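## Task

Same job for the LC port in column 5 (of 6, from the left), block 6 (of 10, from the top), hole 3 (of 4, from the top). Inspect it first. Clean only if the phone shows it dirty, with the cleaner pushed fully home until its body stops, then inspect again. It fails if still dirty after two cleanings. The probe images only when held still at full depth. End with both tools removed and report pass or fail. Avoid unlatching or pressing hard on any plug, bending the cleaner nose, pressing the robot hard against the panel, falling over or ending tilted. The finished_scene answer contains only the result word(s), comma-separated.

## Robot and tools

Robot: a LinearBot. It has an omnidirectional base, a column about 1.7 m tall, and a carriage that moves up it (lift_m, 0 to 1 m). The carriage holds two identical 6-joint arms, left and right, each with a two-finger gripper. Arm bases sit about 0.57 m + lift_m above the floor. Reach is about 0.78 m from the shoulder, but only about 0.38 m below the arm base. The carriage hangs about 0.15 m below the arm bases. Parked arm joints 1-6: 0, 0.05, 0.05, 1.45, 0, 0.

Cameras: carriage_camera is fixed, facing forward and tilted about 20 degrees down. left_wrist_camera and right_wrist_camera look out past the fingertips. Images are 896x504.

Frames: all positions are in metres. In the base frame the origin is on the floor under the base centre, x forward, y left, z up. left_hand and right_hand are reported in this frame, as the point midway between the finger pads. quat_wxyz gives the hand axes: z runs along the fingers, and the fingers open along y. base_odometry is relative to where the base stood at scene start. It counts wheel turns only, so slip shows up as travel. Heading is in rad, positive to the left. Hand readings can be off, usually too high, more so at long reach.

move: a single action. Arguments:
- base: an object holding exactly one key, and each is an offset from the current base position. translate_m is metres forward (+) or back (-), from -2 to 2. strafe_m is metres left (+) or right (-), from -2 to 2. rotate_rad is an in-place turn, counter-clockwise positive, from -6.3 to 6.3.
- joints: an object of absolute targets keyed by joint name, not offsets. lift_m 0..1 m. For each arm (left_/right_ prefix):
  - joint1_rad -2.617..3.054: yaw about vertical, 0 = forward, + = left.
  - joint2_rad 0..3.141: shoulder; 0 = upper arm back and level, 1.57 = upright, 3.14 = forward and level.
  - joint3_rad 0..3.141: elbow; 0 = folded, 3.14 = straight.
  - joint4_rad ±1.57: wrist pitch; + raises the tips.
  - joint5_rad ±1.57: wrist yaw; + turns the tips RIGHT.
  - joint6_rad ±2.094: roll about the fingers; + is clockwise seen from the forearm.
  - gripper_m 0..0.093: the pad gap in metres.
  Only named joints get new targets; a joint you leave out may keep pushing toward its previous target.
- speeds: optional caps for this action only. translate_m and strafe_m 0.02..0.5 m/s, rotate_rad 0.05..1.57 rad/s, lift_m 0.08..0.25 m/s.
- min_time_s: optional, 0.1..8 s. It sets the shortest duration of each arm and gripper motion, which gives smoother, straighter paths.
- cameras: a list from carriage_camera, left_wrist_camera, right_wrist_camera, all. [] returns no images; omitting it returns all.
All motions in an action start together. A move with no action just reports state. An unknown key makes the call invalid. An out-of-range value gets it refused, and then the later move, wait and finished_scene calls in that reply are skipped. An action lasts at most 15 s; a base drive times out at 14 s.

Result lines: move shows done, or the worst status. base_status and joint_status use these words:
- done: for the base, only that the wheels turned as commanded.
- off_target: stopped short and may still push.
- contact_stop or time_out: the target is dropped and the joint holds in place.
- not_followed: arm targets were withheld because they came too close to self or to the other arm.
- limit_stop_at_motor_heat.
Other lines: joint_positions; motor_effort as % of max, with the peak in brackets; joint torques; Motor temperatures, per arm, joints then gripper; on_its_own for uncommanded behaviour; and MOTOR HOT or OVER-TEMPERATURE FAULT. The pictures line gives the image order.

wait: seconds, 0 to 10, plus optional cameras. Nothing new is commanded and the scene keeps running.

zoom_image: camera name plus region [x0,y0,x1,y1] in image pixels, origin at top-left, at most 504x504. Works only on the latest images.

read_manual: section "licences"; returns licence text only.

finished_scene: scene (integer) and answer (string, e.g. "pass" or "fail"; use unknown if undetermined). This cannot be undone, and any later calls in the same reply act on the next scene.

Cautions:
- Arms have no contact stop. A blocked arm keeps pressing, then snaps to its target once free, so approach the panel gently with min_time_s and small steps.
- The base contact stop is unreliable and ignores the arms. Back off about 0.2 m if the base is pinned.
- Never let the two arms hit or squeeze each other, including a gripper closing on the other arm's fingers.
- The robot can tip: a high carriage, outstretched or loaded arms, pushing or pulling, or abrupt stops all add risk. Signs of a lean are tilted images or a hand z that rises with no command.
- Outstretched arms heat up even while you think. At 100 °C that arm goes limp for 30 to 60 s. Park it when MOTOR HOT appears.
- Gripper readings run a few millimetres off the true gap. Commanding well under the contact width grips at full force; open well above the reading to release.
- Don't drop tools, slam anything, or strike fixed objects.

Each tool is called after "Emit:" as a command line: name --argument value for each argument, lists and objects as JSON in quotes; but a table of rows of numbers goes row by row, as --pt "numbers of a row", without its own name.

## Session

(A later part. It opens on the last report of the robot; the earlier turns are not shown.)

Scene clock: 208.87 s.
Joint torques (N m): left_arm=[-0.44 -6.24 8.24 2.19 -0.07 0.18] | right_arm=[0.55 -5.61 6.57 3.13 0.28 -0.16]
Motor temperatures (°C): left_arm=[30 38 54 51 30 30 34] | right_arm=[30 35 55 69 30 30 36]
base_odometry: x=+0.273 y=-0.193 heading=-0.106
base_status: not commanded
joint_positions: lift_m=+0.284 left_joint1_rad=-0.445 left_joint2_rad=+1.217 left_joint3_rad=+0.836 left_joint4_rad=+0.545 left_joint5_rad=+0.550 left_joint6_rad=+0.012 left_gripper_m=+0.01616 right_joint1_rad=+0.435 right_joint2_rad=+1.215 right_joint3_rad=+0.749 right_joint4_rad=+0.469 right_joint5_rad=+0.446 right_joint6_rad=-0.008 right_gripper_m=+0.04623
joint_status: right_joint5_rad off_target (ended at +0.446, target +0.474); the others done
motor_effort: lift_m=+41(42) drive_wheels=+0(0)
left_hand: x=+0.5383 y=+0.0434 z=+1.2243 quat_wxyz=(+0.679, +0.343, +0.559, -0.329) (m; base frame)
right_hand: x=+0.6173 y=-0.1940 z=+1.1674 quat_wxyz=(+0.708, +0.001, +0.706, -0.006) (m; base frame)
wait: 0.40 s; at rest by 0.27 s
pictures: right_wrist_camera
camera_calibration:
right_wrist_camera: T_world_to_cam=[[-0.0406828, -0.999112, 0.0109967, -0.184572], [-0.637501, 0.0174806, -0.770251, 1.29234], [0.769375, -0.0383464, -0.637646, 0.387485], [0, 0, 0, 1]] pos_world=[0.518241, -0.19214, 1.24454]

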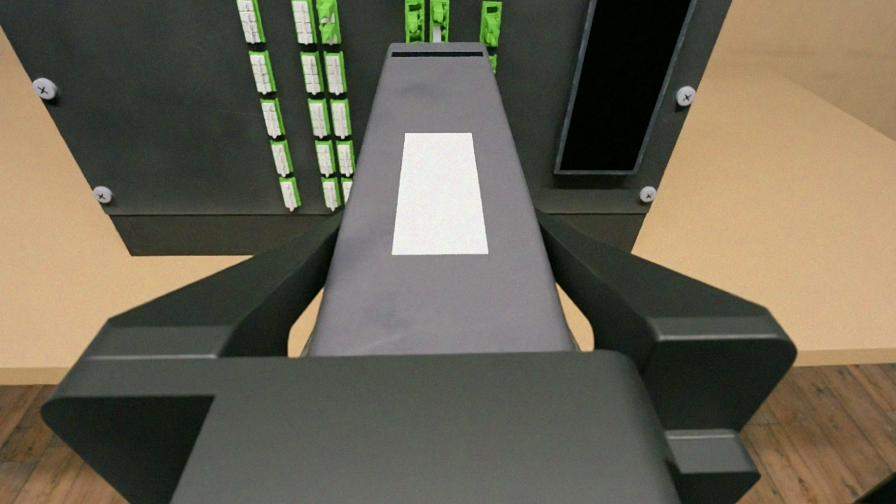

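Emit:
move --base '{"strafe_m": 0.001}' --speeds '{"strafe_m": 0.02}' --cameras '[]'

Emit:
wait --seconds 0.4 --cameras '["right_wrist_camera"]'

Emit:
zoom_image --camera "right_wrist_camera" --region '[420, 0, 460, 48]'

Scene clock: 223.93 s.
Joint torques (N m): left_arm=[-0.36 -6.32 8.25 2.19 -0.08 0.18] | right_arm=[0.55 -5.63 6.67 3.14 0.23 -0.15]
Motor temperatures (°C): left_arm=[30 38 54 51 30 30 34] | right_arm=[30 35 55 68 30 30 36]
move: done
base_odometry: x=+0.273 y=-0.192 heading=-0.106
base_status: done
joint_positions: lift_m=+0.284 left_joint1_rad=-0.445 left_joint2_rad=+1.217 left_joint3_rad=+0.836 left_joint4_rad=+0.545 left_joint5_rad=+0.549 left_joint6_rad=+0.012 left_gripper_m=+0.01616 right_joint1_rad=+0.435 right_joint2_rad=+1.215 right_joint3_rad=+0.749 right_joint4_rad=+0.469 right_joint5_rad=+0.448 right_joint6_rad=-0.008 right_gripper_m=+0.04623
joint_status: not commanded
motor_effort: lift_m=+41(42) drive_wheels=-3(5)
left_hand: x=+0.5383 y=+0.0433 z=+1.2243 quat_wxyz=(+0.679, +0.343, +0.559, -0.329) (m; base frame)
right_hand: x=+0.6173 y=-0.1944 z=+1.1674 quat_wxyz=(+0.708, +0.002, +0.706, -0.007) (m; base frame)
pictures: none
No camera images: "cameras" was empty.

Scene clock: 224.33 s.
Joint torques (N m): left_arm=[-0.31 -6.17 8.23 2.18 -0.09 0.17] | right_arm=[0.57 -5.57 6.56 3.11 0.23 -0.14]
Motor temperatures (°C): left_arm=[30 38 54 51 30 30 34] | right_arm=[30 35 55 68 30 30 36]
base_odometry: x=+0.273 y=-0.192 heading=-0.106
base_status: done
joint_positions: lift_m=+0.284 left_joint1_rad=-0.445 left_joint2_rad=+1.217 left_joint3_rad=+0.836 left_joint4_rad=+0.545 left_joint5_rad=+0.549 left_joint6_rad=+0.012 left_gripper_m=+0.01616 right_joint1_rad=+0.435 right_joint2_rad=+1.215 right_joint3_rad=+0.749 right_joint4_rad=+0.469 right_joint5_rad=+0.448 right_joint6_rad=-0.008 right_gripper_m=+0.04623
joint_status: not commanded
motor_effort: lift_m=+42(42) drive_wheels=-3(5)
left_hand: x=+0.5383 y=+0.0433 z=+1.2243 quat_wxyz=(+0.679, +0.343, +0.559, -0.329) (m; base frame)
right_hand: x=+0.6173 y=-0.1944 z=+1.1674 quat_wxyz=(+0.708, +0.002, +0.706, -0.007) (m; base frame)
wait: 0.40 s; at rest by 0.27 s
pictures: right_wrist_camera
camera_calibration:
right_wrist_camera: T_world_to_cam=[[-0.0429597, -0.999016, 0.011026, -0.183611], [-0.637426, 0.0189091, -0.77028, 1.29262], [0.769313, -0.0401192, -0.637611, 0.387124], [0, 0, 0, 1]] pos_world=[0.518242, -0.192341, 1.24454]

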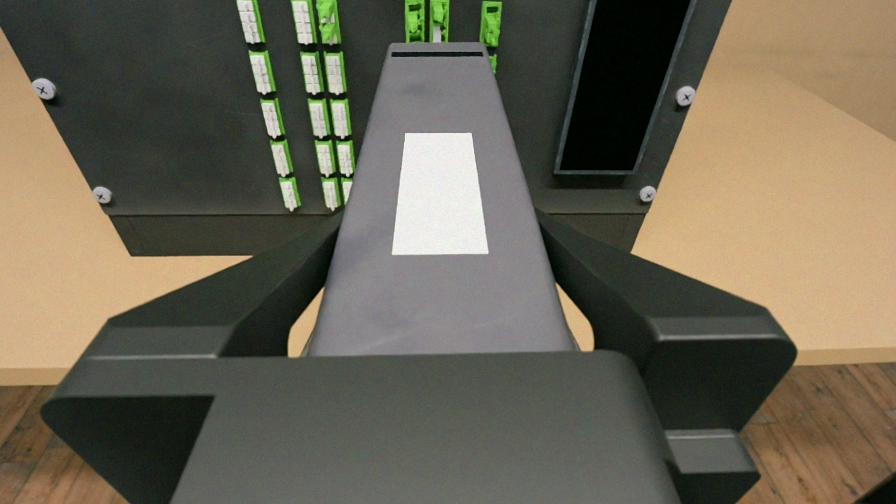

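Scaled by 10.500 from the camera's 896x504 image, which has a finer 1280x720 frame.

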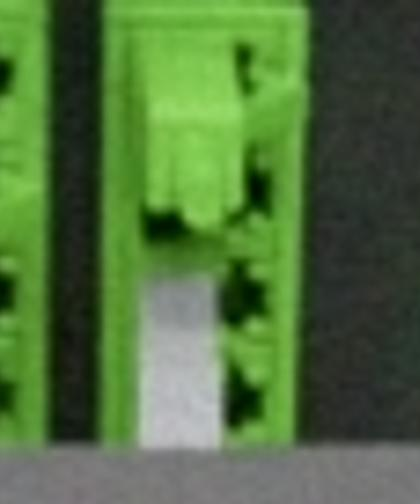

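Emit:
move --base '{"strafe_m": 0.0015}' --speeds '{"strafe_m": 0.02}' --cameras '[]'

Emit:
wait --seconds 0.4 --cameras '["right_wrist_camera"]'

Emit:
zoom_image --camera "right_wrist_camera" --region '[420, 0, 460, 48]'

Scene clock: 227.53 s.
Joint torques (N m): left_arm=[-0.44 -6.3 8.23 2.19 -0.06 0.17] | right_arm=[0.53 -5.7 6.61 3.1 0.22 -0.16]
Motor temperatures (°C): left_arm=[30 38 54 51 30 30 34] | right_arm=[30 35 55 67 30 30 36]
move: done
base_odometry: x=+0.273 y=-0.191 heading=-0.106
base_status: done
joint_positions: lift_m=+0.284 left_joint1_rad=-0.445 left_joint2_rad=+1.217 left_joint3_rad=+0.836 left_joint4_rad=+0.545 left_joint5_rad=+0.549 left_joint6_rad=+0.012 left_gripper_m=+0.01616 right_joint1_rad=+0.435 right_joint2_rad=+1.215 right_joint3_rad=+0.749 right_joint4_rad=+0.469 right_joint5_rad=+0.450 right_joint6_rad=-0.008 right_gripper_m=+0.04623
joint_status: not commanded
motor_effort: lift_m=+41(41) drive_wheels=-3(7)
left_hand: x=+0.5385 y=+0.0436 z=+1.2243 quat_wxyz=(+0.680, +0.342, +0.559, -0.329) (m; base frame)
right_hand: x=+0.6173 y=-0.1948 z=+1.1674 quat_wxyz=(+0.708, +0.003, +0.706, -0.008) (m; base frame)
pictures: none
No camera images: "cameras" was empty.

Scene clock: 227.93 s.
Joint torques (N m): left_arm=[-0.44 -6.22 8.21 2.19 -0.06 0.17] | right_arm=[0.43 -5.65 6.53 3.12 0.23 -0.15]
Motor temperatures (°C): left_arm=[30 38 54 51 30 30 34] | right_arm=[30 35 55 67 30 30 36]
base_odometry: x=+0.273 y=-0.191 heading=-0.106
base_status: done
joint_positions: lift_m=+0.284 left_joint1_rad=-0.445 left_joint2_rad=+1.217 left_joint3_rad=+0.836 left_joint4_rad=+0.545 left_joint5_rad=+0.549 left_joint6_rad=+0.012 left_gripper_m=+0.01616 right_joint1_rad=+0.435 right_joint2_rad=+1.215 right_joint3_rad=+0.749 right_joint4_rad=+0.469 right_joint5_rad=+0.450 right_joint6_rad=-0.008 right_gripper_m=+0.04623
joint_status: not commanded
motor_effort: lift_m=+41(41) drive_wheels=-3(7)
left_hand: x=+0.5384 y=+0.0435 z=+1.2243 quat_wxyz=(+0.679, +0.343, +0.559, -0.329) (m; base frame)
right_hand: x=+0.6173 y=-0.1948 z=+1.1674 quat_wxyz=(+0.708, +0.003, +0.706, -0.008) (m; base frame)
wait: 0.40 s; at rest by 0.27 s
pictures: right_wrist_camera
camera_calibration:
right_wrist_camera: T_world_to_cam=[[-0.0453033, -0.998913, 0.0109771, -0.182417], [-0.63739, 0.0204428, -0.77027, 1.29289], [0.769208, -0.0418925, -0.637623, 0.386848], [0, 0, 0, 1]] pos_world=[0.518243, -0.192443, 1.24454]

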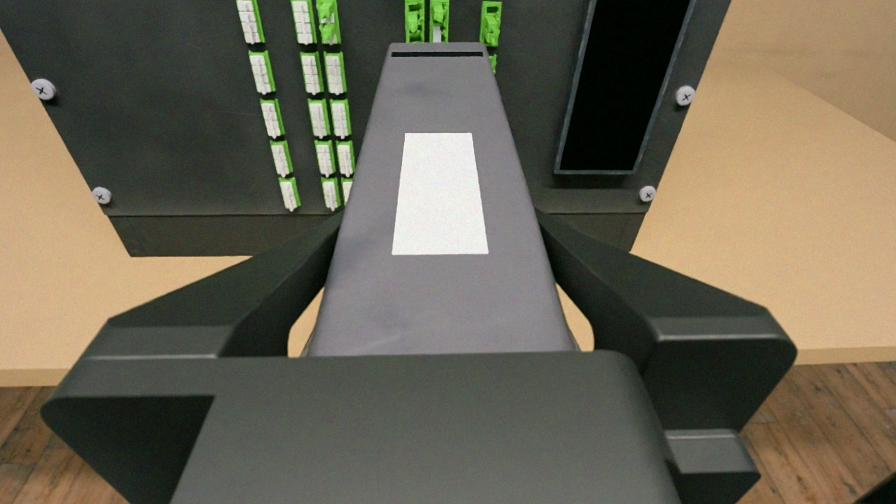

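Scaled by 10.500 from the camera's 896x504 image, which has a finer 1280x720 frame.

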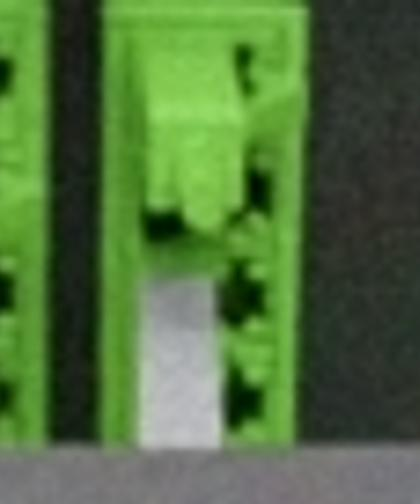

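Emit:
move --base '{"strafe_m": 0.0025}' --speeds '{"strafe_m": 0.02}' --cameras '[]'

Emit:
wait --seconds 0.3 --cameras '[]'

Emit:
move --base '{"translate_m": 0.002}' --speeds '{"translate_m": 0.02}' --cameras '[]'

Emit:
wait --seconds 0.4 --cameras '["right_wrist_camera"]'

Emit:
zoom_image --camera "right_wrist_camera" --region '[420, 0, 460, 48]'

Scene clock: 232.23 s.
Joint torques (N m): left_arm=[-0.47 -6.24 8.24 2.19 -0.07 0.18] | right_arm=[0.54 -5.63 6.64 3.13 0.15 -0.14]
Motor temperatures (°C): left_arm=[30 38 54 51 30 30 34] | right_arm=[30 35 56 67 30 30 36]
move: done
base_odometry: x=+0.273 y=-0.189 heading=-0.107
base_status: done
joint_positions: lift_m=+0.284 left_joint1_rad=-0.445 left_joint2_rad=+1.217 left_joint3_rad=+0.836 left_joint4_rad=+0.545 left_joint5_rad=+0.550 left_joint6_rad=+0.012 left_gripper_m=+0.01616 right_joint1_rad=+0.435 right_joint2_rad=+1.215 right_joint3_rad=+0.749 right_joint4_rad=+0.469 right_joint5_rad=+0.454 right_joint6_rad=-0.008 right_gripper_m=+0.04623
joint_status: not commanded
motor_effort: lift_m=+41(41) drive_wheels=+3(5)
left_hand: x=+0.5383 y=+0.0434 z=+1.2243 quat_wxyz=(+0.679, +0.343, +0.559, -0.329) (m; base frame)
right_hand: x=+0.6173 y=-0.1955 z=+1.1675 quat_wxyz=(+0.708, +0.004, +0.706, -0.009) (m; base frame)
pictures: none
No camera images: "cameras" was empty.

Scene clock: 232.53 s.
Joint torques (N m): left_arm=[-0.42 -6.27 8.21 2.19 -0.06 0.15] | right_arm=[0.61 -5.49 6.61 3.12 0.16 -0.15]
Motor temperatures (°C): left_arm=[30 38 54 51 30 30 34] | right_arm=[30 35 56 67 30 30 36]
base_odometry: x=+0.273 y=-0.189 heading=-0.107
base_status: done
joint_positions: lift_m=+0.284 left_joint1_rad=-0.445 left_joint2_rad=+1.217 left_joint3_rad=+0.836 left_joint4_rad=+0.545 left_joint5_rad=+0.549 left_joint6_rad=+0.012 left_gripper_m=+0.01616 right_joint1_rad=+0.435 right_joint2_rad=+1.215 right_joint3_rad=+0.749 right_joint4_rad=+0.469 right_joint5_rad=+0.455 right_joint6_rad=-0.008 right_gripper_m=+0.04623
joint_status: not commanded
motor_effort: lift_m=+41(41) drive_wheels=+3(5)
left_hand: x=+0.5384 y=+0.0435 z=+1.2243 quat_wxyz=(+0.679, +0.343, +0.559, -0.329) (m; base frame)
right_hand: x=+0.6173 y=-0.1955 z=+1.1675 quat_wxyz=(+0.708, +0.005, +0.706, -0.009) (m; base frame)
wait: 0.30 s; at rest by 0.27 s
pictures: none
No camera images: "cameras" was empty.

Scene clock: 233.03 s.
Joint torques (N m): left_arm=[-0.4 -6.24 8.2 2.19 -0.05 0.18] | right_arm=[-0.29 -5.7 6.58 3.14 0.02 -0.16]
Motor temperatures (°C): left_arm=[30 38 54 51 30 30 34] | right_arm=[30 35 56 67 30 30 36]
move: done
base_odometry: x=+0.275 y=-0.189 heading=-0.107
base_status: done
joint_positions: lift_m=+0.284 left_joint1_rad=-0.445 left_joint2_rad=+1.217 left_joint3_rad=+0.836 left_joint4_rad=+0.546 left_joint5_rad=+0.550 left_joint6_rad=+0.012 left_gripper_m=+0.01616 right_joint1_rad=+0.444 right_joint2_rad=+1.215 right_joint3_rad=+0.749 right_joint4_rad=+0.468 right_joint5_rad=+0.472 right_joint6_rad=-0.008 right_gripper_m=+0.04623
joint_status: not commanded
motor_effort: lift_m=+41(42) drive_wheels=+3(14)
left_hand: x=+0.5383 y=+0.0434 z=+1.2244 quat_wxyz=(+0.679, +0.343, +0.559, -0.329) (m; base frame)
right_hand: x=+0.6163 y=-0.1953 z=+1.1671 quat_wxyz=(+0.708, +0.008, +0.706, -0.013) (m; base frame)
pictures: none
No camera images: "cameras" was empty.

Scene clock: 233.43 s.
Joint torques (N m): left_arm=[-0.4 -6.23 8.2 2.19 -0.06 0.17] | right_arm=[-0.2 -5.72 6.46 3.15 0 -0.17]
Motor temperatures (°C): left_arm=[30 38 54 51 30 30 34] | right_arm=[30 35 56 67 30 30 36]
base_odometry: x=+0.275 y=-0.189 heading=-0.107
base_status: done
joint_positions: lift_m=+0.284 left_joint1_rad=-0.445 left_joint2_rad=+1.217 left_joint3_rad=+0.836 left_joint4_rad=+0.546 left_joint5_rad=+0.550 left_joint6_rad=+0.012 left_gripper_m=+0.01616 right_joint1_rad=+0.444 right_joint2_rad=+1.215 right_joint3_rad=+0.749 right_joint4_rad=+0.468 right_joint5_rad=+0.472 right_joint6_rad=-0.008 right_gripper_m=+0.04623
joint_status: not commanded
motor_effort: lift_m=+42(42) drive_wheels=+3(14)
left_hand: x=+0.5383 y=+0.0434 z=+1.2244 quat_wxyz=(+0.679, +0.343, +0.559, -0.329) (m; base frame)
right_hand: x=+0.6163 y=-0.1953 z=+1.1671 quat_wxyz=(+0.708, +0.008, +0.706, -0.013) (m; base frame)
wait: 0.40 s; at rest by 0.27 s
pictures: right_wrist_camera
camera_calibration:
right_wrist_camera: T_world_to_cam=[[-0.058496, -0.998222, 0.0114896, -0.175235], [-0.637948, 0.0285264, -0.769551, 1.29315], [0.767854, -0.0523454, -0.638482, 0.387136], [0, 0, 0, 1]] pos_world=[0.517449, -0.191548, 1.24434]

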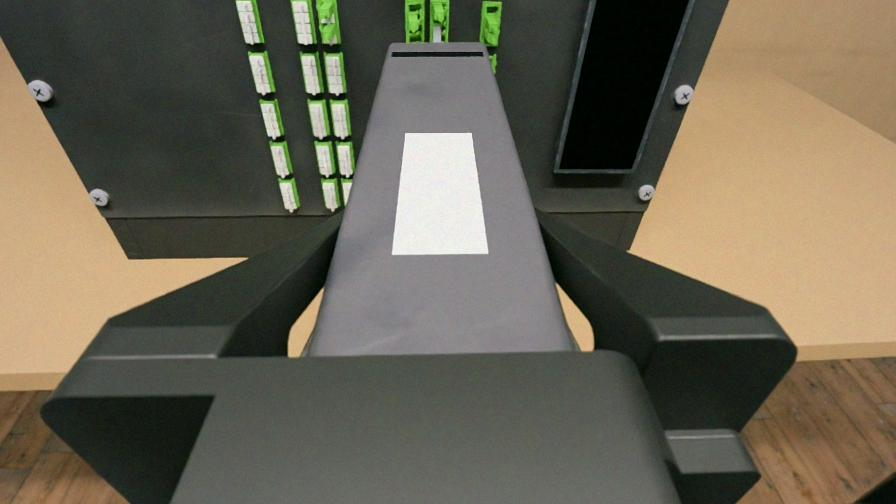

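Scaled by 10.500 from the camera's 896x504 image, which has a finer 1280x720 frame.

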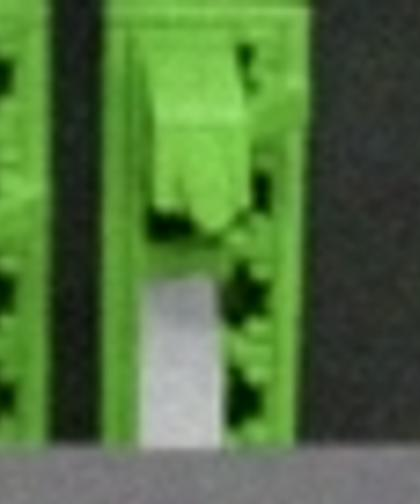

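Emit:
wait --seconds 0.2 --cameras '["left_wrist_camera"]'

Emit:
zoom_image --camera "left_wrist_camera" --region '[340, 130, 410, 170]'

Emit:
zoom_image --camera "left_wrist_camera" --region '[400, 130, 600, 250]'

Scene clock: 240.27 s.
Joint torques (N m): left_arm=[-0.39 -6.26 8.24 2.19 -0.06 0.17] | right_arm=[-0.18 -5.78 6.52 3.1 0.02 -0.14]
Motor temperatures (°C): left_arm=[30 38 54 51 30 30 34] | right_arm=[30 35 56 68 30 30 36]
base_odometry: x=+0.275 y=-0.189 heading=-0.107
base_status: done
joint_positions: lift_m=+0.284 left_joint1_rad=-0.445 left_joint2_rad=+1.217 left_joint3_rad=+0.836 left_joint4_rad=+0.546 left_joint5_rad=+0.550 left_joint6_rad=+0.012 left_gripper_m=+0.01616 right_joint1_rad=+0.444 right_joint2_rad=+1.215 right_joint3_rad=+0.749 right_joint4_rad=+0.468 right_joint5_rad=+0.472 right_joint6_rad=-0.008 right_gripper_m=+0.04623
joint_status: not commanded
motor_effort: lift_m=+40(42) drive_wheels=+3(14)
left_hand: x=+0.5383 y=+0.0434 z=+1.2244 quat_wxyz=(+0.679, +0.343, +0.559, -0.329) (m; base frame)
right_hand: x=+0.6163 y=-0.1953 z=+1.1671 quat_wxyz=(+0.708, +0.008, +0.706, -0.013) (m; base frame)
wait: 0.20 s; at rest from the start
pictures: left_wrist_camera
camera_calibration:
left_wrist_camera: T_world_to_cam=[[-0.832534, -0.548613, -0.076884, 0.559093], [-0.191605, 0.415386, -0.889236, 1.17862], [0.519783, -0.725588, -0.45094, 0.432401], [0, 0, 0, 1]] pos_world=[0.466539, 0.130887, 1.28605]

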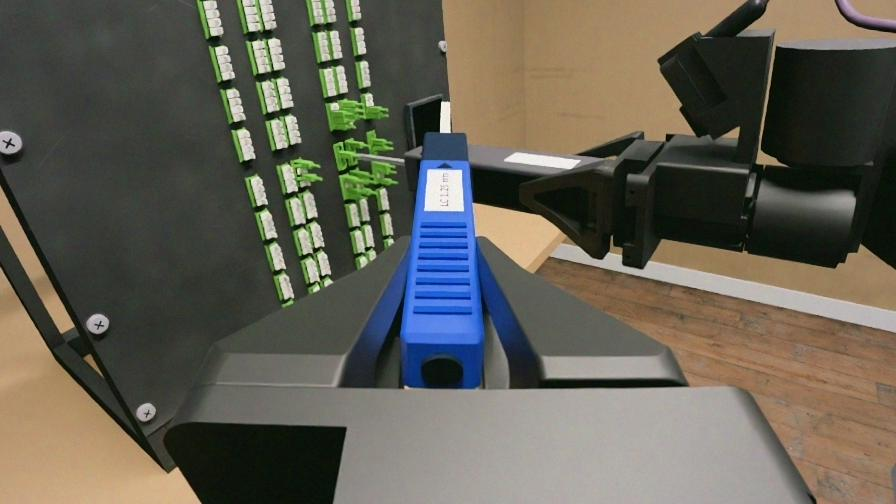

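Scaled by 7.200 from the camera's 896x504 image, which has a finer 1280x720 frame.

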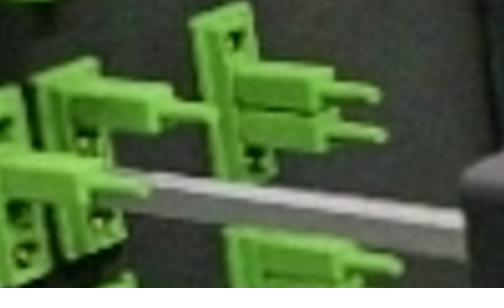

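Scaled by 2.520 from the camera's 896x504 image, which has a finer 1280x720 frame.

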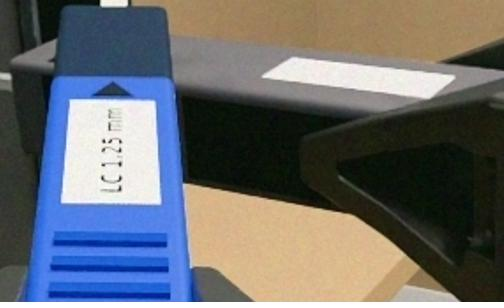

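Emit:
move --base '{"translate_m": -0.003}' --speeds '{"translate_m": 0.02}' --cameras '[]'

Emit:
move --joints '{"lift_m": 0.2849}' --cameras '[]'

Emit:
wait --seconds 0.4 --cameras '["right_wrist_camera"]'

Emit:
zoom_image --camera "right_wrist_camera" --region '[420, 0, 460, 48]'

Scene clock: 249.20 s.
Joint torques (N m): left_arm=[-0.43 -6.26 8.27 2.19 -0.06 0.17] | right_arm=[0.28 -6.09 6.61 3.03 0.11 -0.15]
Motor temperatures (°C): left_arm=[30 38 54 51 30 30 34] | right_arm=[30 35 56 68 30 30 36]
move: done
base_odometry: x=+0.272 y=-0.189 heading=-0.107
base_status: done
joint_positions: lift_m=+0.284 left_joint1_rad=-0.445 left_joint2_rad=+1.217 left_joint3_rad=+0.836 left_joint4_rad=+0.546 left_joint5_rad=+0.550 left_joint6_rad=+0.012 left_gripper_m=+0.01616 right_joint1_rad=+0.438 right_joint2_rad=+1.220 right_joint3_rad=+0.749 right_joint4_rad=+0.474 right_joint5_rad=+0.460 right_joint6_rad=-0.008 right_gripper_m=+0.04623
joint_status: not commanded
motor_effort: lift_m=+41(42) drive_wheels=+2(12)
left_hand: x=+0.5383 y=+0.0434 z=+1.2244 quat_wxyz=(+0.679, +0.343, +0.559, -0.329) (m; base frame)
right_hand: x=+0.6178 y=-0.1951 z=+1.1669 quat_wxyz=(+0.708, +0.006, +0.706, -0.010) (m; base frame)
pictures: none
No camera images: "cameras" was empty.

Scene clock: 249.50 s.
Joint torques (N m): left_arm=[-0.4 -6.17 8.29 2.17 -0.07 0.17] | right_arm=[0.32 -6.08 6.53 3.05 0.11 -0.17]
Motor temperatures (°C): left_arm=[30 38 54 51 30 30 34] | right_arm=[30 35 56 68 30 30 36]
move: done
base_odometry: x=+0.272 y=-0.189 heading=-0.107
base_status: not commanded
joint_positions: lift_m=+0.285 left_joint1_rad=-0.445 left_joint2_rad=+1.217 left_joint3_rad=+0.836 left_joint4_rad=+0.546 left_joint5_rad=+0.550 left_joint6_rad=+0.012 left_gripper_m=+0.01616 right_joint1_rad=+0.438 right_joint2_rad=+1.220 right_joint3_rad=+0.749 right_joint4_rad=+0.473 right_joint5_rad=+0.460 right_joint6_rad=-0.008 right_gripper_m=+0.04623
joint_status: all done
motor_effort: lift_m=+42(44) drive_wheels=+2(2)
left_hand: x=+0.5383 y=+0.0434 z=+1.2250 quat_wxyz=(+0.679, +0.343, +0.559, -0.329) (m; base frame)
right_hand: x=+0.6178 y=-0.1951 z=+1.1673 quat_wxyz=(+0.708, +0.006, +0.706, -0.010) (m; base frame)
pictures: none
No camera images: "cameras" was empty.

Scene clock: 249.90 s.
Joint torques (N m): left_arm=[-0.4 -6.28 8.24 2.19 -0.07 0.17] | right_arm=[0.28 -6 6.56 3.05 0.13 -0.15]
Motor temperatures (°C): left_arm=[30 38 54 51 30 30 34] | right_arm=[30 35 56 68 30 30 36]
base_odometry: x=+0.272 y=-0.189 heading=-0.107
base_status: not commanded
joint_positions: lift_m=+0.285 left_joint1_rad=-0.445 left_joint2_rad=+1.217 left_joint3_rad=+0.836 left_joint4_rad=+0.546 left_joint5_rad=+0.550 left_joint6_rad=+0.012 left_gripper_m=+0.01616 right_joint1_rad=+0.438 right_joint2_rad=+1.220 right_joint3_rad=+0.749 right_joint4_rad=+0.473 right_joint5_rad=+0.460 right_joint6_rad=-0.008 right_gripper_m=+0.04623
joint_status: all done
motor_effort: lift_m=+42(44) drive_wheels=+2(2)
left_hand: x=+0.5383 y=+0.0434 z=+1.2250 quat_wxyz=(+0.679, +0.343, +0.559, -0.329) (m; base frame)
right_hand: x=+0.6178 y=-0.1951 z=+1.1673 quat_wxyz=(+0.708, +0.006, +0.706, -0.010) (m; base frame)
wait: 0.40 s; at rest by 0.27 s
pictures: right_wrist_camera
camera_calibration:
right_wrist_camera: T_world_to_cam=[[-0.0524946, -0.998559, 0.0111202, -0.17837], [-0.637524, 0.0249397, -0.770027, 1.29374], [0.76864, -0.0475116, -0.637915, 0.385852], [0, 0, 0, 1]] pos_world=[0.518846, -0.192046, 1.24434]

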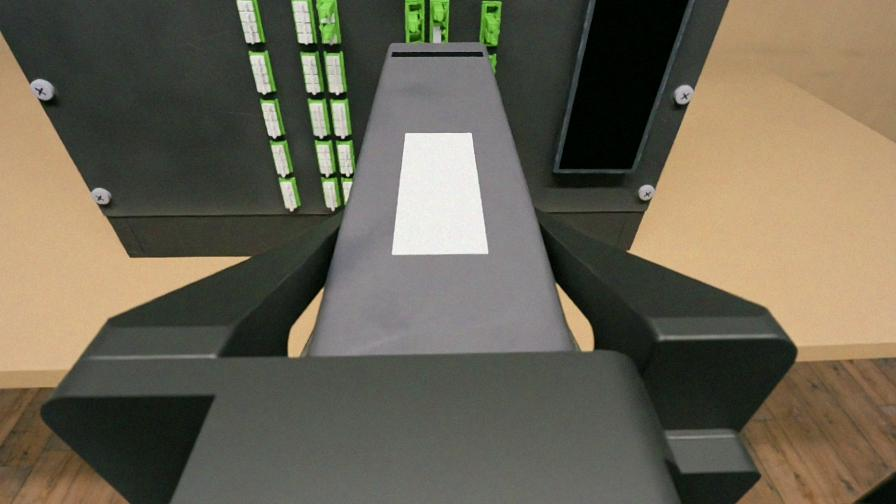

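Scaled by 10.500 from the camera's 896x504 image, which has a finer 1280x720 frame.

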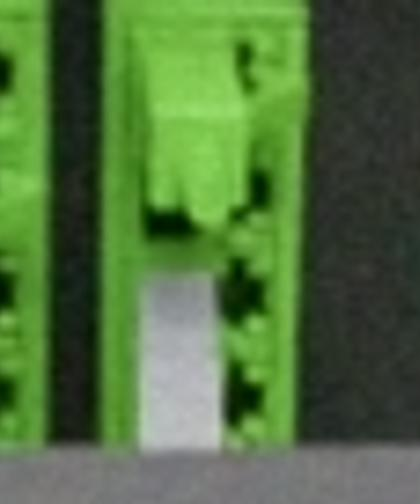

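Emit:
move --joints '{"lift_m": 0.2857}' --cameras '[]'

Emit:
move --base '{"translate_m": 0.003}' --speeds '{"translate_m": 0.02}' --cameras '[]'

Emit:
wait --seconds 0.4 --cameras '["right_wrist_camera"]'

Emit:
zoom_image --camera "right_wrist_camera" --region '[420, 0, 460, 48]'

Scene clock: 252.93 s.
Joint torques (N m): left_arm=[-0.4 -6.16 8.16 2.19 -0.07 0.17] | right_arm=[0.34 -6.02 6.54 3.06 0.1 -0.16]
Motor temperatures (°C): left_arm=[30 38 54 51 30 30 34] | right_arm=[30 35 56 68 30 30 36]
move: done
base_odometry: x=+0.272 y=-0.189 heading=-0.107
base_status: not commanded
joint_positions: lift_m=+0.285 left_joint1_rad=-0.445 left_joint2_rad=+1.217 left_joint3_rad=+0.836 left_joint4_rad=+0.545 left_joint5_rad=+0.550 left_joint6_rad=+0.012 left_gripper_m=+0.01616 right_joint1_rad=+0.438 right_joint2_rad=+1.220 right_joint3_rad=+0.749 right_joint4_rad=+0.472 right_joint5_rad=+0.460 right_joint6_rad=-0.008 right_gripper_m=+0.04623
joint_status: all done
motor_effort: lift_m=+41(45) drive_wheels=+2(2)
left_hand: x=+0.5383 y=+0.0434 z=+1.2257 quat_wxyz=(+0.679, +0.343, +0.559, -0.329) (m; base frame)
right_hand: x=+0.6178 y=-0.1950 z=+1.1677 quat_wxyz=(+0.707, +0.005, +0.707, -0.010) (m; base frame)
pictures: none
No camera images: "cameras" was empty.

Scene clock: 253.47 s.
Joint torques (N m): left_arm=[-0.39 -6.17 8.2 2.2 -0.07 0.17] | right_arm=[-0.65 -5.7 6.57 3.12 -0.05 -0.15]
Motor temperatures (°C): left_arm=[30 38 54 51 30 30 34] | right_arm=[30 35 56 68 30 30 36]
move: done
base_odometry: x=+0.275 y=-0.189 heading=-0.107
base_status: done
joint_positions: lift_m=+0.285 left_joint1_rad=-0.445 left_joint2_rad=+1.217 left_joint3_rad=+0.836 left_joint4_rad=+0.545 left_joint5_rad=+0.550 left_joint6_rad=+0.012 left_gripper_m=+0.01616 right_joint1_rad=+0.448 right_joint2_rad=+1.216 right_joint3_rad=+0.749 right_joint4_rad=+0.467 right_joint5_rad=+0.478 right_joint6_rad=-0.008 right_gripper_m=+0.04623
joint_status: not commanded
motor_effort: lift_m=+42(42) drive_wheels=+2(11)
left_hand: x=+0.5383 y=+0.0434 z=+1.2257 quat_wxyz=(+0.679, +0.343, +0.559, -0.329) (m; base frame)
right_hand: x=+0.6161 y=-0.1945 z=+1.1679 quat_wxyz=(+0.707, +0.008, +0.707, -0.014) (m; base frame)
pictures: none
No camera images: "cameras" was empty.

Scene clock: 253.87 s.
Joint torques (N m): left_arm=[-0.42 -6.19 8.31 2.18 -0.06 0.17] | right_arm=[-0.46 -5.78 6.61 3.14 -0.05 -0.16]
Motor temperatures (°C): left_arm=[30 38 54 51 30 30 34] | right_arm=[30 35 56 68 30 30 36]
base_odometry: x=+0.275 y=-0.189 heading=-0.107
base_status: done
joint_positions: lift_m=+0.285 left_joint1_rad=-0.445 left_joint2_rad=+1.217 left_joint3_rad=+0.836 left_joint4_rad=+0.545 left_joint5_rad=+0.550 left_joint6_rad=+0.012 left_gripper_m=+0.01616 right_joint1_rad=+0.448 right_joint2_rad=+1.216 right_joint3_rad=+0.749 right_joint4_rad=+0.467 right_joint5_rad=+0.478 right_joint6_rad=-0.008 right_gripper_m=+0.04623
joint_status: not commanded
motor_effort: lift_m=+41(42) drive_wheels=+2(11)
left_hand: x=+0.5383 y=+0.0434 z=+1.2257 quat_wxyz=(+0.679, +0.343, +0.559, -0.329) (m; base frame)
right_hand: x=+0.6161 y=-0.1945 z=+1.1679 quat_wxyz=(+0.707, +0.008, +0.707, -0.014) (m; base frame)
wait: 0.40 s; at rest by 0.27 s
pictures: right_wrist_camera
camera_calibration:
right_wrist_camera: T_world_to_cam=[[-0.0600011, -0.998119, 0.0125833, -0.174817], [-0.639472, 0.0287556, -0.768276, 1.293], [0.766469, -0.0541441, -0.639995, 0.390094], [0, 0, 0, 1]] pos_world=[0.517351, -0.190548, 1.24524]

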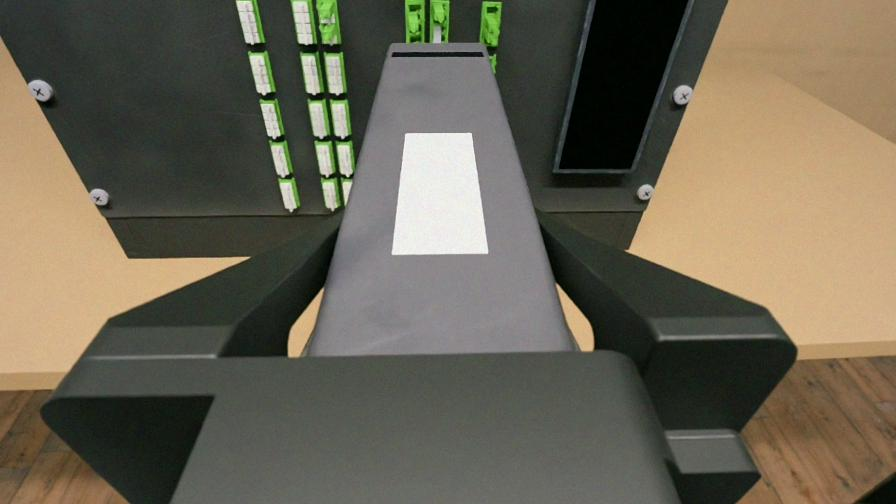

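Scaled by 10.500 from the camera's 896x504 image, which has a finer 1280x720 frame.

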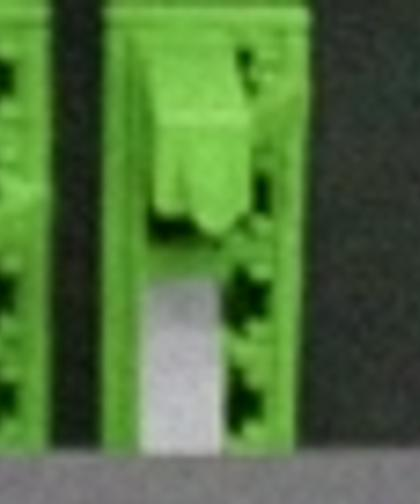

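Emit:
move --base '{"translate_m": -0.022}' --speeds '{"translate_m": 0.03}' --cameras '[]'

Emit:
move --base '{"rotate_rad": 0.03}' --joints '{"right_joint6_rad": 0.0115, "right_joint1_rad": 0.443, "right_joint5_rad": 0.4657}' --speeds '{"rotate_rad": 0.05}' --cameras '[]'

Emit:
move --base '{"strafe_m": -0.025}' --speeds '{"strafe_m": 0.04}' --cameras '[]'

Emit:
wait --seconds 0.5

Emit:
zoom_image --camera "right_wrist_camera" --region '[420, 0, 460, 48]'

Emit:
zoom_image --camera "right_wrist_camera" --region '[0, 60, 200, 220]'

Emit:
zoom_image --camera "right_wrist_camera" --region '[540, 60, 740, 220]'

Scene clock: 283.30 s.
Joint torques (N m): left_arm=[-0.43 -6.2 8.2 2.18 -0.06 0.17] | right_arm=[-0.16 -5.94 6.6 3.07 0.11 -0.16]
Motor temperatures (°C): left_arm=[30 38 54 51 30 30 34] | right_arm=[30 36 56 70 30 30 36]
move: done
base_odometry: x=+0.253 y=-0.187 heading=-0.107
base_status: done
joint_positions: lift_m=+0.285 left_joint1_rad=-0.445 left_joint2_rad=+1.217 left_joint3_rad=+0.836 left_joint4_rad=+0.546 left_joint5_rad=+0.550 left_joint6_rad=+0.012 left_gripper_m=+0.01616 right_joint1_rad=+0.442 right_joint2_rad=+1.218 right_joint3_rad=+0.749 right_joint4_rad=+0.471 right_joint5_rad=+0.465 right_joint6_rad=-0.008 right_gripper_m=+0.04623
joint_status: not commanded
motor_effort: lift_m=+42(43) drive_wheels=+2(11)
left_hand: x=+0.5383 y=+0.0434 z=+1.2258 quat_wxyz=(+0.679, +0.343, +0.559, -0.329) (m; base frame)
right_hand: x=+0.6171 y=-0.1946 z=+1.1680 quat_wxyz=(+0.708, +0.006, +0.707, -0.011) (m; base frame)
pictures: none
No camera images: "cameras" was empty.

Scene clock: 284.27 s.
Joint torques (N m): left_arm=[-0.39 -6.22 8.21 2.18 -0.06 0.17] | right_arm=[0.08 -5.93 6.57 3.11 -0.03 0.01]
Motor temperatures (°C): left_arm=[30 38 54 51 30 30 34] | right_arm=[30 36 56 70 30 30 36]
move: done
base_odometry: x=+0.253 y=-0.187 heading=-0.078
base_status: done
joint_positions: lift_m=+0.285 left_joint1_rad=-0.445 left_joint2_rad=+1.217 left_joint3_rad=+0.836 left_joint4_rad=+0.546 left_joint5_rad=+0.550 left_joint6_rad=+0.012 left_gripper_m=+0.01616 right_joint1_rad=+0.442 right_joint2_rad=+1.218 right_joint3_rad=+0.749 right_joint4_rad=+0.471 right_joint5_rad=+0.465 right_joint6_rad=+0.002 right_gripper_m=+0.04623
joint_status: all done
motor_effort: lift_m=+41(43) drive_wheels=-6(11)
left_hand: x=+0.5383 y=+0.0434 z=+1.2258 quat_wxyz=(+0.679, +0.343, +0.559, -0.329) (m; base frame)
right_hand: x=+0.6171 y=-0.1946 z=+1.1680 quat_wxyz=(+0.708, +0.009, +0.707, -0.007) (m; base frame)
pictures: none
No camera images: "cameras" was empty.

Scene clock: 285.37 s.
Joint torques (N m): left_arm=[-0.42 -6.22 8.21 2.19 -0.05 0.17] | right_arm=[0.14 -5.98 6.52 3.09 -0.02 0.01]
Motor temperatures (°C): left_arm=[30 38 54 51 30 30 34] | right_arm=[30 36 56 70 30 30 36]
move: done
base_odometry: x=+0.251 y=-0.212 heading=-0.078
base_status: done
joint_positions: lift_m=+0.285 left_joint1_rad=-0.445 left_joint2_rad=+1.217 left_joint3_rad=+0.836 left_joint4_rad=+0.546 left_joint5_rad=+0.550 left_joint6_rad=+0.012 left_gripper_m=+0.01616 right_joint1_rad=+0.442 right_joint2_rad=+1.218 right_joint3_rad=+0.749 right_joint4_rad=+0.471 right_joint5_rad=+0.466 right_joint6_rad=+0.003 right_gripper_m=+0.04623
joint_status: not commanded
motor_effort: lift_m=+41(43) drive_wheels=+2(10)
left_hand: x=+0.5383 y=+0.0434 z=+1.2258 quat_wxyz=(+0.679, +0.343, +0.559, -0.329) (m; base frame)
right_hand: x=+0.6171 y=-0.1948 z=+1.1680 quat_wxyz=(+0.708, +0.010, +0.707, -0.008) (m; base frame)
pictures: none
No camera images: "cameras" was empty.

Scene clock: 285.87 s.
Joint torques (N m): left_arm=[-0.42 -6.23 8.23 2.19 -0.06 0.17] | right_arm=[0.05 -5.98 6.63 3.07 -0.03 0.03]
Motor temperatures (°C): left_arm=[30 38 54 51 30 30 34] | right_arm=[30 36 56 70 30 30 37]
base_odometry: x=+0.251 y=-0.212 heading=-0.078
base_status: done
joint_positions: lift_m=+0.285 left_joint1_rad=-0.445 left_joint2_rad=+1.217 left_joint3_rad=+0.836 left_joint4_rad=+0.546 left_joint5_rad=+0.550 left_joint6_rad=+0.012 left_gripper_m=+0.01616 right_joint1_rad=+0.442 right_joint2_rad=+1.218 right_joint3_rad=+0.749 right_joint4_rad=+0.471 right_joint5_rad=+0.466 right_joint6_rad=+0.003 right_gripper_m=+0.04623
joint_status: not commanded
motor_effort: lift_m=+42(43) drive_wheels=+2(10)
left_hand: x=+0.5383 y=+0.0434 z=+1.2258 quat_wxyz=(+0.679, +0.343, +0.559, -0.329) (m; base frame)
right_hand: x=+0.6171 y=-0.1948 z=+1.1680 quat_wxyz=(+0.708, +0.010, +0.707, -0.008) (m; base frame)
wait: 0.50 s; at rest by 0.27 s
pictures: carriage_camera, left_wrist_camera, right_wrist_camera
camera_calibration:
carriage_camera: T_world_to_cam=[[0.0462105, -0.998783, 0.0172131, -0.0302831], [-0.373918, -0.0332736, -0.926865, 1.23395], [0.92631, 0.0363946, -0.375001, 0.369954], [0, 0, 0, 1]] pos_world=[0.120105, -0.0026525, 1.28296]
left_wrist_camera: T_world_to_cam=[[-0.832763, -0.54826, -0.0769188, 0.559224], [-0.191408, 0.41549, -0.889231, 1.17973], [0.519488, -0.725796, -0.450946, 0.433258], [0, 0, 0, 1]] pos_world=[0.466439, 0.13089, 1.28745]
right_wrist_camera: T_world_to_cam=[[-0.054774, -0.998498, 0.000963513, -0.164783], [-0.638078, 0.0342604, -0.769209, 1.29512], [0.768021, -0.0427474, -0.638997, 0.389462], [0, 0, 0, 1]] pos_world=[0.518247, -0.192258, 1.24524]

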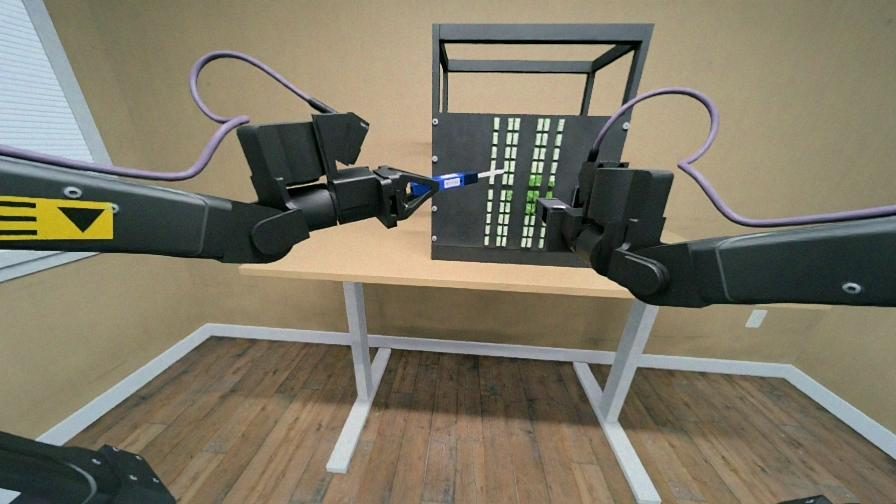

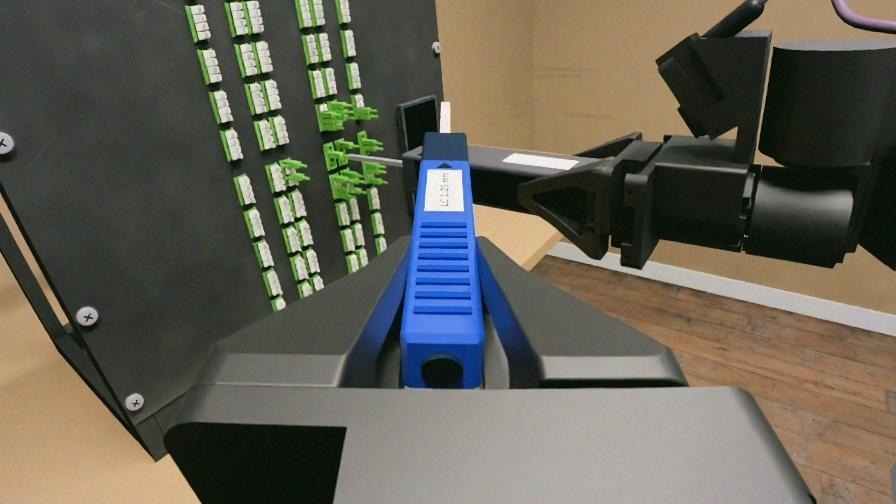

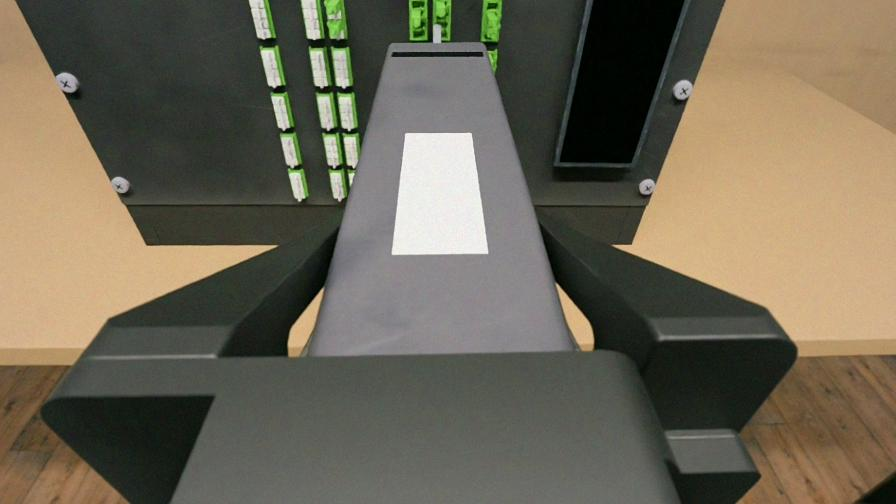

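Scaled by 10.500 from the camera's 896x504 image, which has a finer 1280x720 frame.

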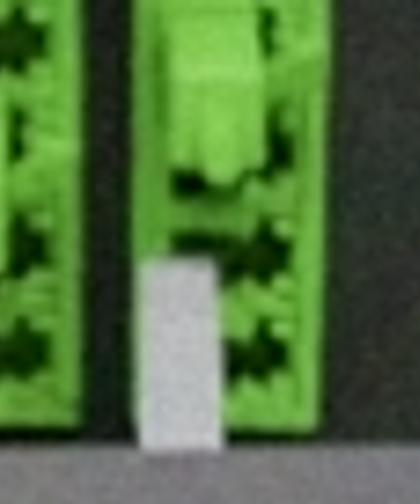

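Scaled by 2.520 from the camera's 896x504 image, which has a finer 1280x720 frame.

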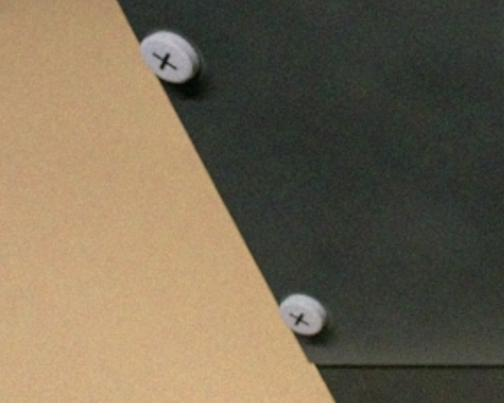

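Scaled by 2.520 from the camera's 896x504 image, which has a finer 1280x720 frame.

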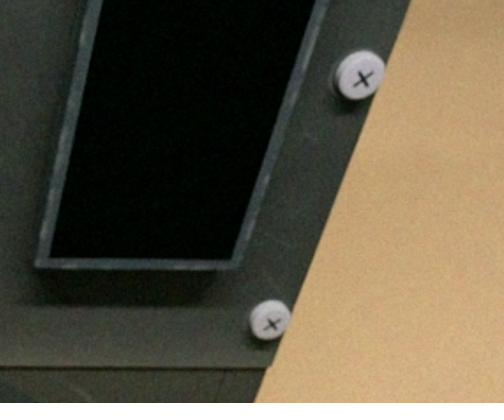

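Emit:
move --joints '{"right_joint6_rad":0.030}' --cameras '[]'

Emit:
wait --seconds 0.5 --cameras '["right_wrist_camera"]'

Emit:
zoom_image --camera "right_wrist_camera" --region '[420, 0, 460, 48]'

Scene clock: 309.57 s.
Joint torques (N m): left_arm=[-0.4 -6.26 8.21 2.19 -0.07 0.17] | right_arm=[0.1 -5.93 6.6 3.09 -0.01 0.01]
Motor temperatures (°C): left_arm=[30 38 54 52 30 30 34] | right_arm=[30 35 57 70 30 30 37]
move: done
base_odometry: x=+0.251 y=-0.212 heading=-0.078
base_status: not commanded
joint_positions: lift_m=+0.285 left_joint1_rad=-0.445 left_joint2_rad=+1.217 left_joint3_rad=+0.836 left_joint4_rad=+0.546 left_joint5_rad=+0.550 left_joint6_rad=+0.012 left_gripper_m=+0.01616 right_joint1_rad=+0.442 right_joint2_rad=+1.218 right_joint3_rad=+0.749 right_joint4_rad=+0.471 right_joint5_rad=+0.466 right_joint6_rad=+0.019 right_gripper_m=+0.04623
joint_status: all done
motor_effort: lift_m=+42(42) drive_wheels=+2(2)
left_hand: x=+0.5383 y=+0.0434 z=+1.2258 quat_wxyz=(+0.679, +0.343, +0.559, -0.329) (m; base frame)
right_hand: x=+0.6171 y=-0.1948 z=+1.1680 quat_wxyz=(+0.708, +0.016, +0.706, -0.002) (m; base frame)
pictures: none
No camera images: "cameras" was empty.

Scene clock: 310.07 s.
Joint torques (N m): left_arm=[-0.4 -6.23 8.21 2.18 -0.08 0.17] | right_arm=[0.12 -5.97 6.61 3.09 -0.05 0.05]
Motor temperatures (°C): left_arm=[30 38 54 52 30 30 34] | right_arm=[30 35 57 70 30 30 37]
base_odometry: x=+0.251 y=-0.212 heading=-0.078
base_status: not commanded
joint_positions: lift_m=+0.285 left_joint1_rad=-0.445 left_joint2_rad=+1.217 left_joint3_rad=+0.836 left_joint4_rad=+0.546 left_joint5_rad=+0.550 left_joint6_rad=+0.012 left_gripper_m=+0.01616 right_joint1_rad=+0.442 right_joint2_rad=+1.218 right_joint3_rad=+0.749 right_joint4_rad=+0.471 right_joint5_rad=+0.466 right_joint6_rad=+0.021 right_gripper_m=+0.04623
joint_status: all done
motor_effort: lift_m=+41(42) drive_wheels=+2(2)
left_hand: x=+0.5383 y=+0.0434 z=+1.2258 quat_wxyz=(+0.679, +0.343, +0.559, -0.329) (m; base frame)
right_hand: x=+0.6171 y=-0.1948 z=+1.1680 quat_wxyz=(+0.708, +0.016, +0.706, -0.001) (m; base frame)
wait: 0.50 s; at rest by 0.27 s
pictures: right_wrist_camera
camera_calibration:
right_wrist_camera: T_world_to_cam=[[-0.0547259, -0.998359, -0.0168838, -0.14398], [-0.637745, 0.0479594, -0.768753, 1.29702], [0.768301, -0.0313031, -0.639323, 0.391959], [0, 0, 0, 1]] pos_world=[0.518147, -0.193679, 1.24525]

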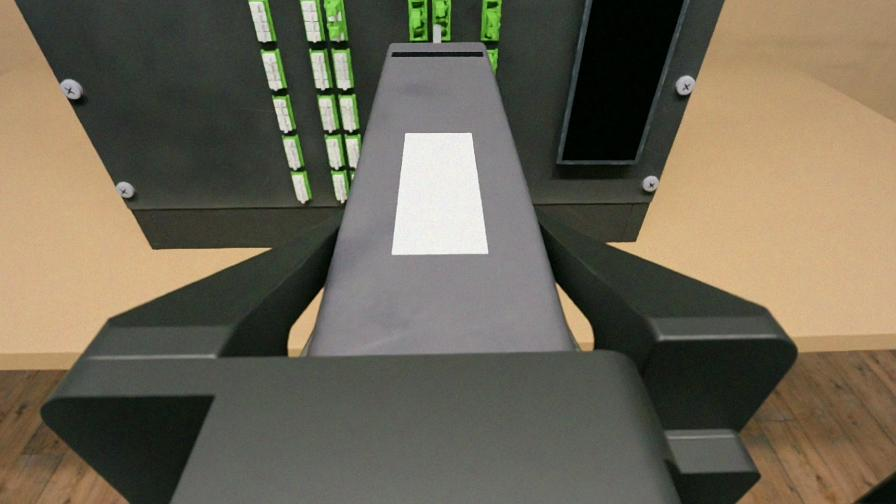

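Scaled by 10.500 from the camera's 896x504 image, which has a finer 1280x720 frame.

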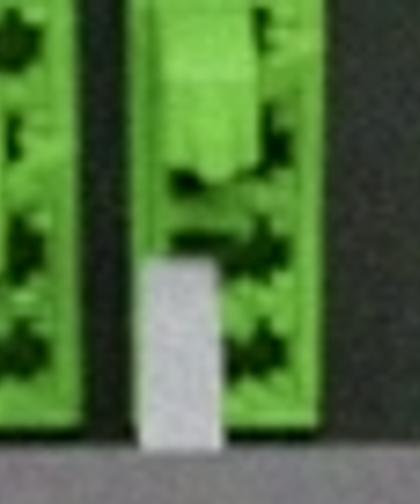

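Emit:
move --base '{"strafe_m":-0.002}' --speeds '{"strafe_m":0.02}' --cameras '[]'

Emit:
move --base '{"translate_m":0.008}' --speeds '{"translate_m":0.02}' --cameras '[]'

Emit:
wait --seconds 0.5 --cameras '["right_wrist_camera"]'

Emit:
zoom_image --camera "right_wrist_camera" --region '[420, 0, 460, 48]'

Scene clock: 313.70 s.
Joint torques (N m): left_arm=[-0.34 -6.26 8.18 2.17 -0.07 0.16] | right_arm=[-0.02 -6.05 6.64 3.09 -0.03 0.01]
Motor temperatures (°C): left_arm=[30 38 54 52 30 30 34] | right_arm=[30 35 57 70 30 30 37]
move: done
base_odometry: x=+0.251 y=-0.214 heading=-0.077
base_status: done
joint_positions: lift_m=+0.285 left_joint1_rad=-0.445 left_joint2_rad=+1.217 left_joint3_rad=+0.836 left_joint4_rad=+0.546 left_joint5_rad=+0.550 left_joint6_rad=+0.012 left_gripper_m=+0.01616 right_joint1_rad=+0.442 right_joint2_rad=+1.218 right_joint3_rad=+0.749 right_joint4_rad=+0.471 right_joint5_rad=+0.466 right_joint6_rad=+0.021 right_gripper_m=+0.04623
joint_status: not commanded
motor_effort: lift_m=+42(42) drive_wheels=+2(10)
left_hand: x=+0.5382 y=+0.0433 z=+1.2258 quat_wxyz=(+0.679, +0.343, +0.559, -0.329) (m; base frame)
right_hand: x=+0.6170 y=-0.1946 z=+1.1680 quat_wxyz=(+0.708, +0.016, +0.706, -0.001) (m; base frame)
pictures: none
No camera images: "cameras" was empty.

Scene clock: 314.50 s.
Joint torques (N m): left_arm=[-0.36 -6.22 8.24 2.18 -0.08 0.17] | right_arm=[0.1 -6.06 6.58 3.1 -0.04 0.01]
Motor temperatures (°C): left_arm=[30 38 54 52 30 30 34] | right_arm=[30 35 57 70 30 30 37]
move: done
base_odometry: x=+0.259 y=-0.214 heading=-0.078
base_status: done
joint_positions: lift_m=+0.285 left_joint1_rad=-0.445 left_joint2_rad=+1.217 left_joint3_rad=+0.836 left_joint4_rad=+0.546 left_joint5_rad=+0.550 left_joint6_rad=+0.012 left_gripper_m=+0.01616 right_joint1_rad=+0.442 right_joint2_rad=+1.218 right_joint3_rad=+0.749 right_joint4_rad=+0.471 right_joint5_rad=+0.466 right_joint6_rad=+0.021 right_gripper_m=+0.04623
joint_status: not commanded
motor_effort: lift_m=+42(42) drive_wheels=-2(10)
left_hand: x=+0.5382 y=+0.0433 z=+1.2258 quat_wxyz=(+0.679, +0.343, +0.559, -0.329) (m; base frame)
right_hand: x=+0.6170 y=-0.1946 z=+1.1680 quat_wxyz=(+0.708, +0.016, +0.706, -0.001) (m; base frame)
pictures: none
No camera images: "cameras" was empty.

Scene clock: 315.00 s.
Joint torques (N m): left_arm=[-0.35 -6.23 8.17 2.2 -0.07 0.17] | right_arm=[-0.01 -5.89 6.5 3.07 -0.06 0]
Motor temperatures (°C): left_arm=[30 38 54 52 30 30 34] | right_arm=[30 35 57 70 30 30 37]
base_odometry: x=+0.259 y=-0.214 heading=-0.078
base_status: done
joint_positions: lift_m=+0.285 left_joint1_rad=-0.445 left_joint2_rad=+1.217 left_joint3_rad=+0.836 left_joint4_rad=+0.546 left_joint5_rad=+0.550 left_joint6_rad=+0.012 left_gripper_m=+0.01616 right_joint1_rad=+0.442 right_joint2_rad=+1.218 right_joint3_rad=+0.749 right_joint4_rad=+0.471 right_joint5_rad=+0.466 right_joint6_rad=+0.021 right_gripper_m=+0.04623
joint_status: not commanded
motor_effort: lift_m=+42(42) drive_wheels=-2(10)
left_hand: x=+0.5382 y=+0.0433 z=+1.2258 quat_wxyz=(+0.679, +0.343, +0.559, -0.329) (m; base frame)
right_hand: x=+0.6170 y=-0.1946 z=+1.1680 quat_wxyz=(+0.708, +0.016, +0.706, -0.001) (m; base frame)
wait: 0.50 s; at rest by 0.27 s
pictures: right_wrist_camera
camera_calibration:
right_wrist_camera: T_world_to_cam=[[-0.0543524, -0.998365, -0.017695, -0.143066], [-0.637756, 0.0483451, -0.76872, 1.29706], [0.768319, -0.0304967, -0.639341, 0.392132], [0, 0, 0, 1]] pos_world=[0.518147, -0.193579, 1.24525]

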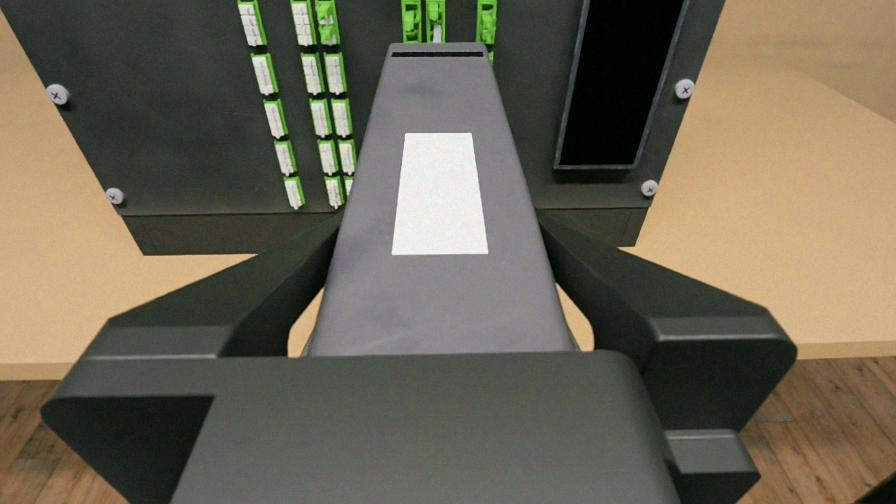

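Scaled by 10.500 from the camera's 896x504 image, which has a finer 1280x720 frame.

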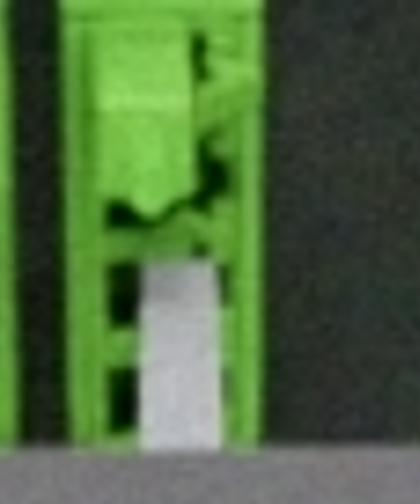

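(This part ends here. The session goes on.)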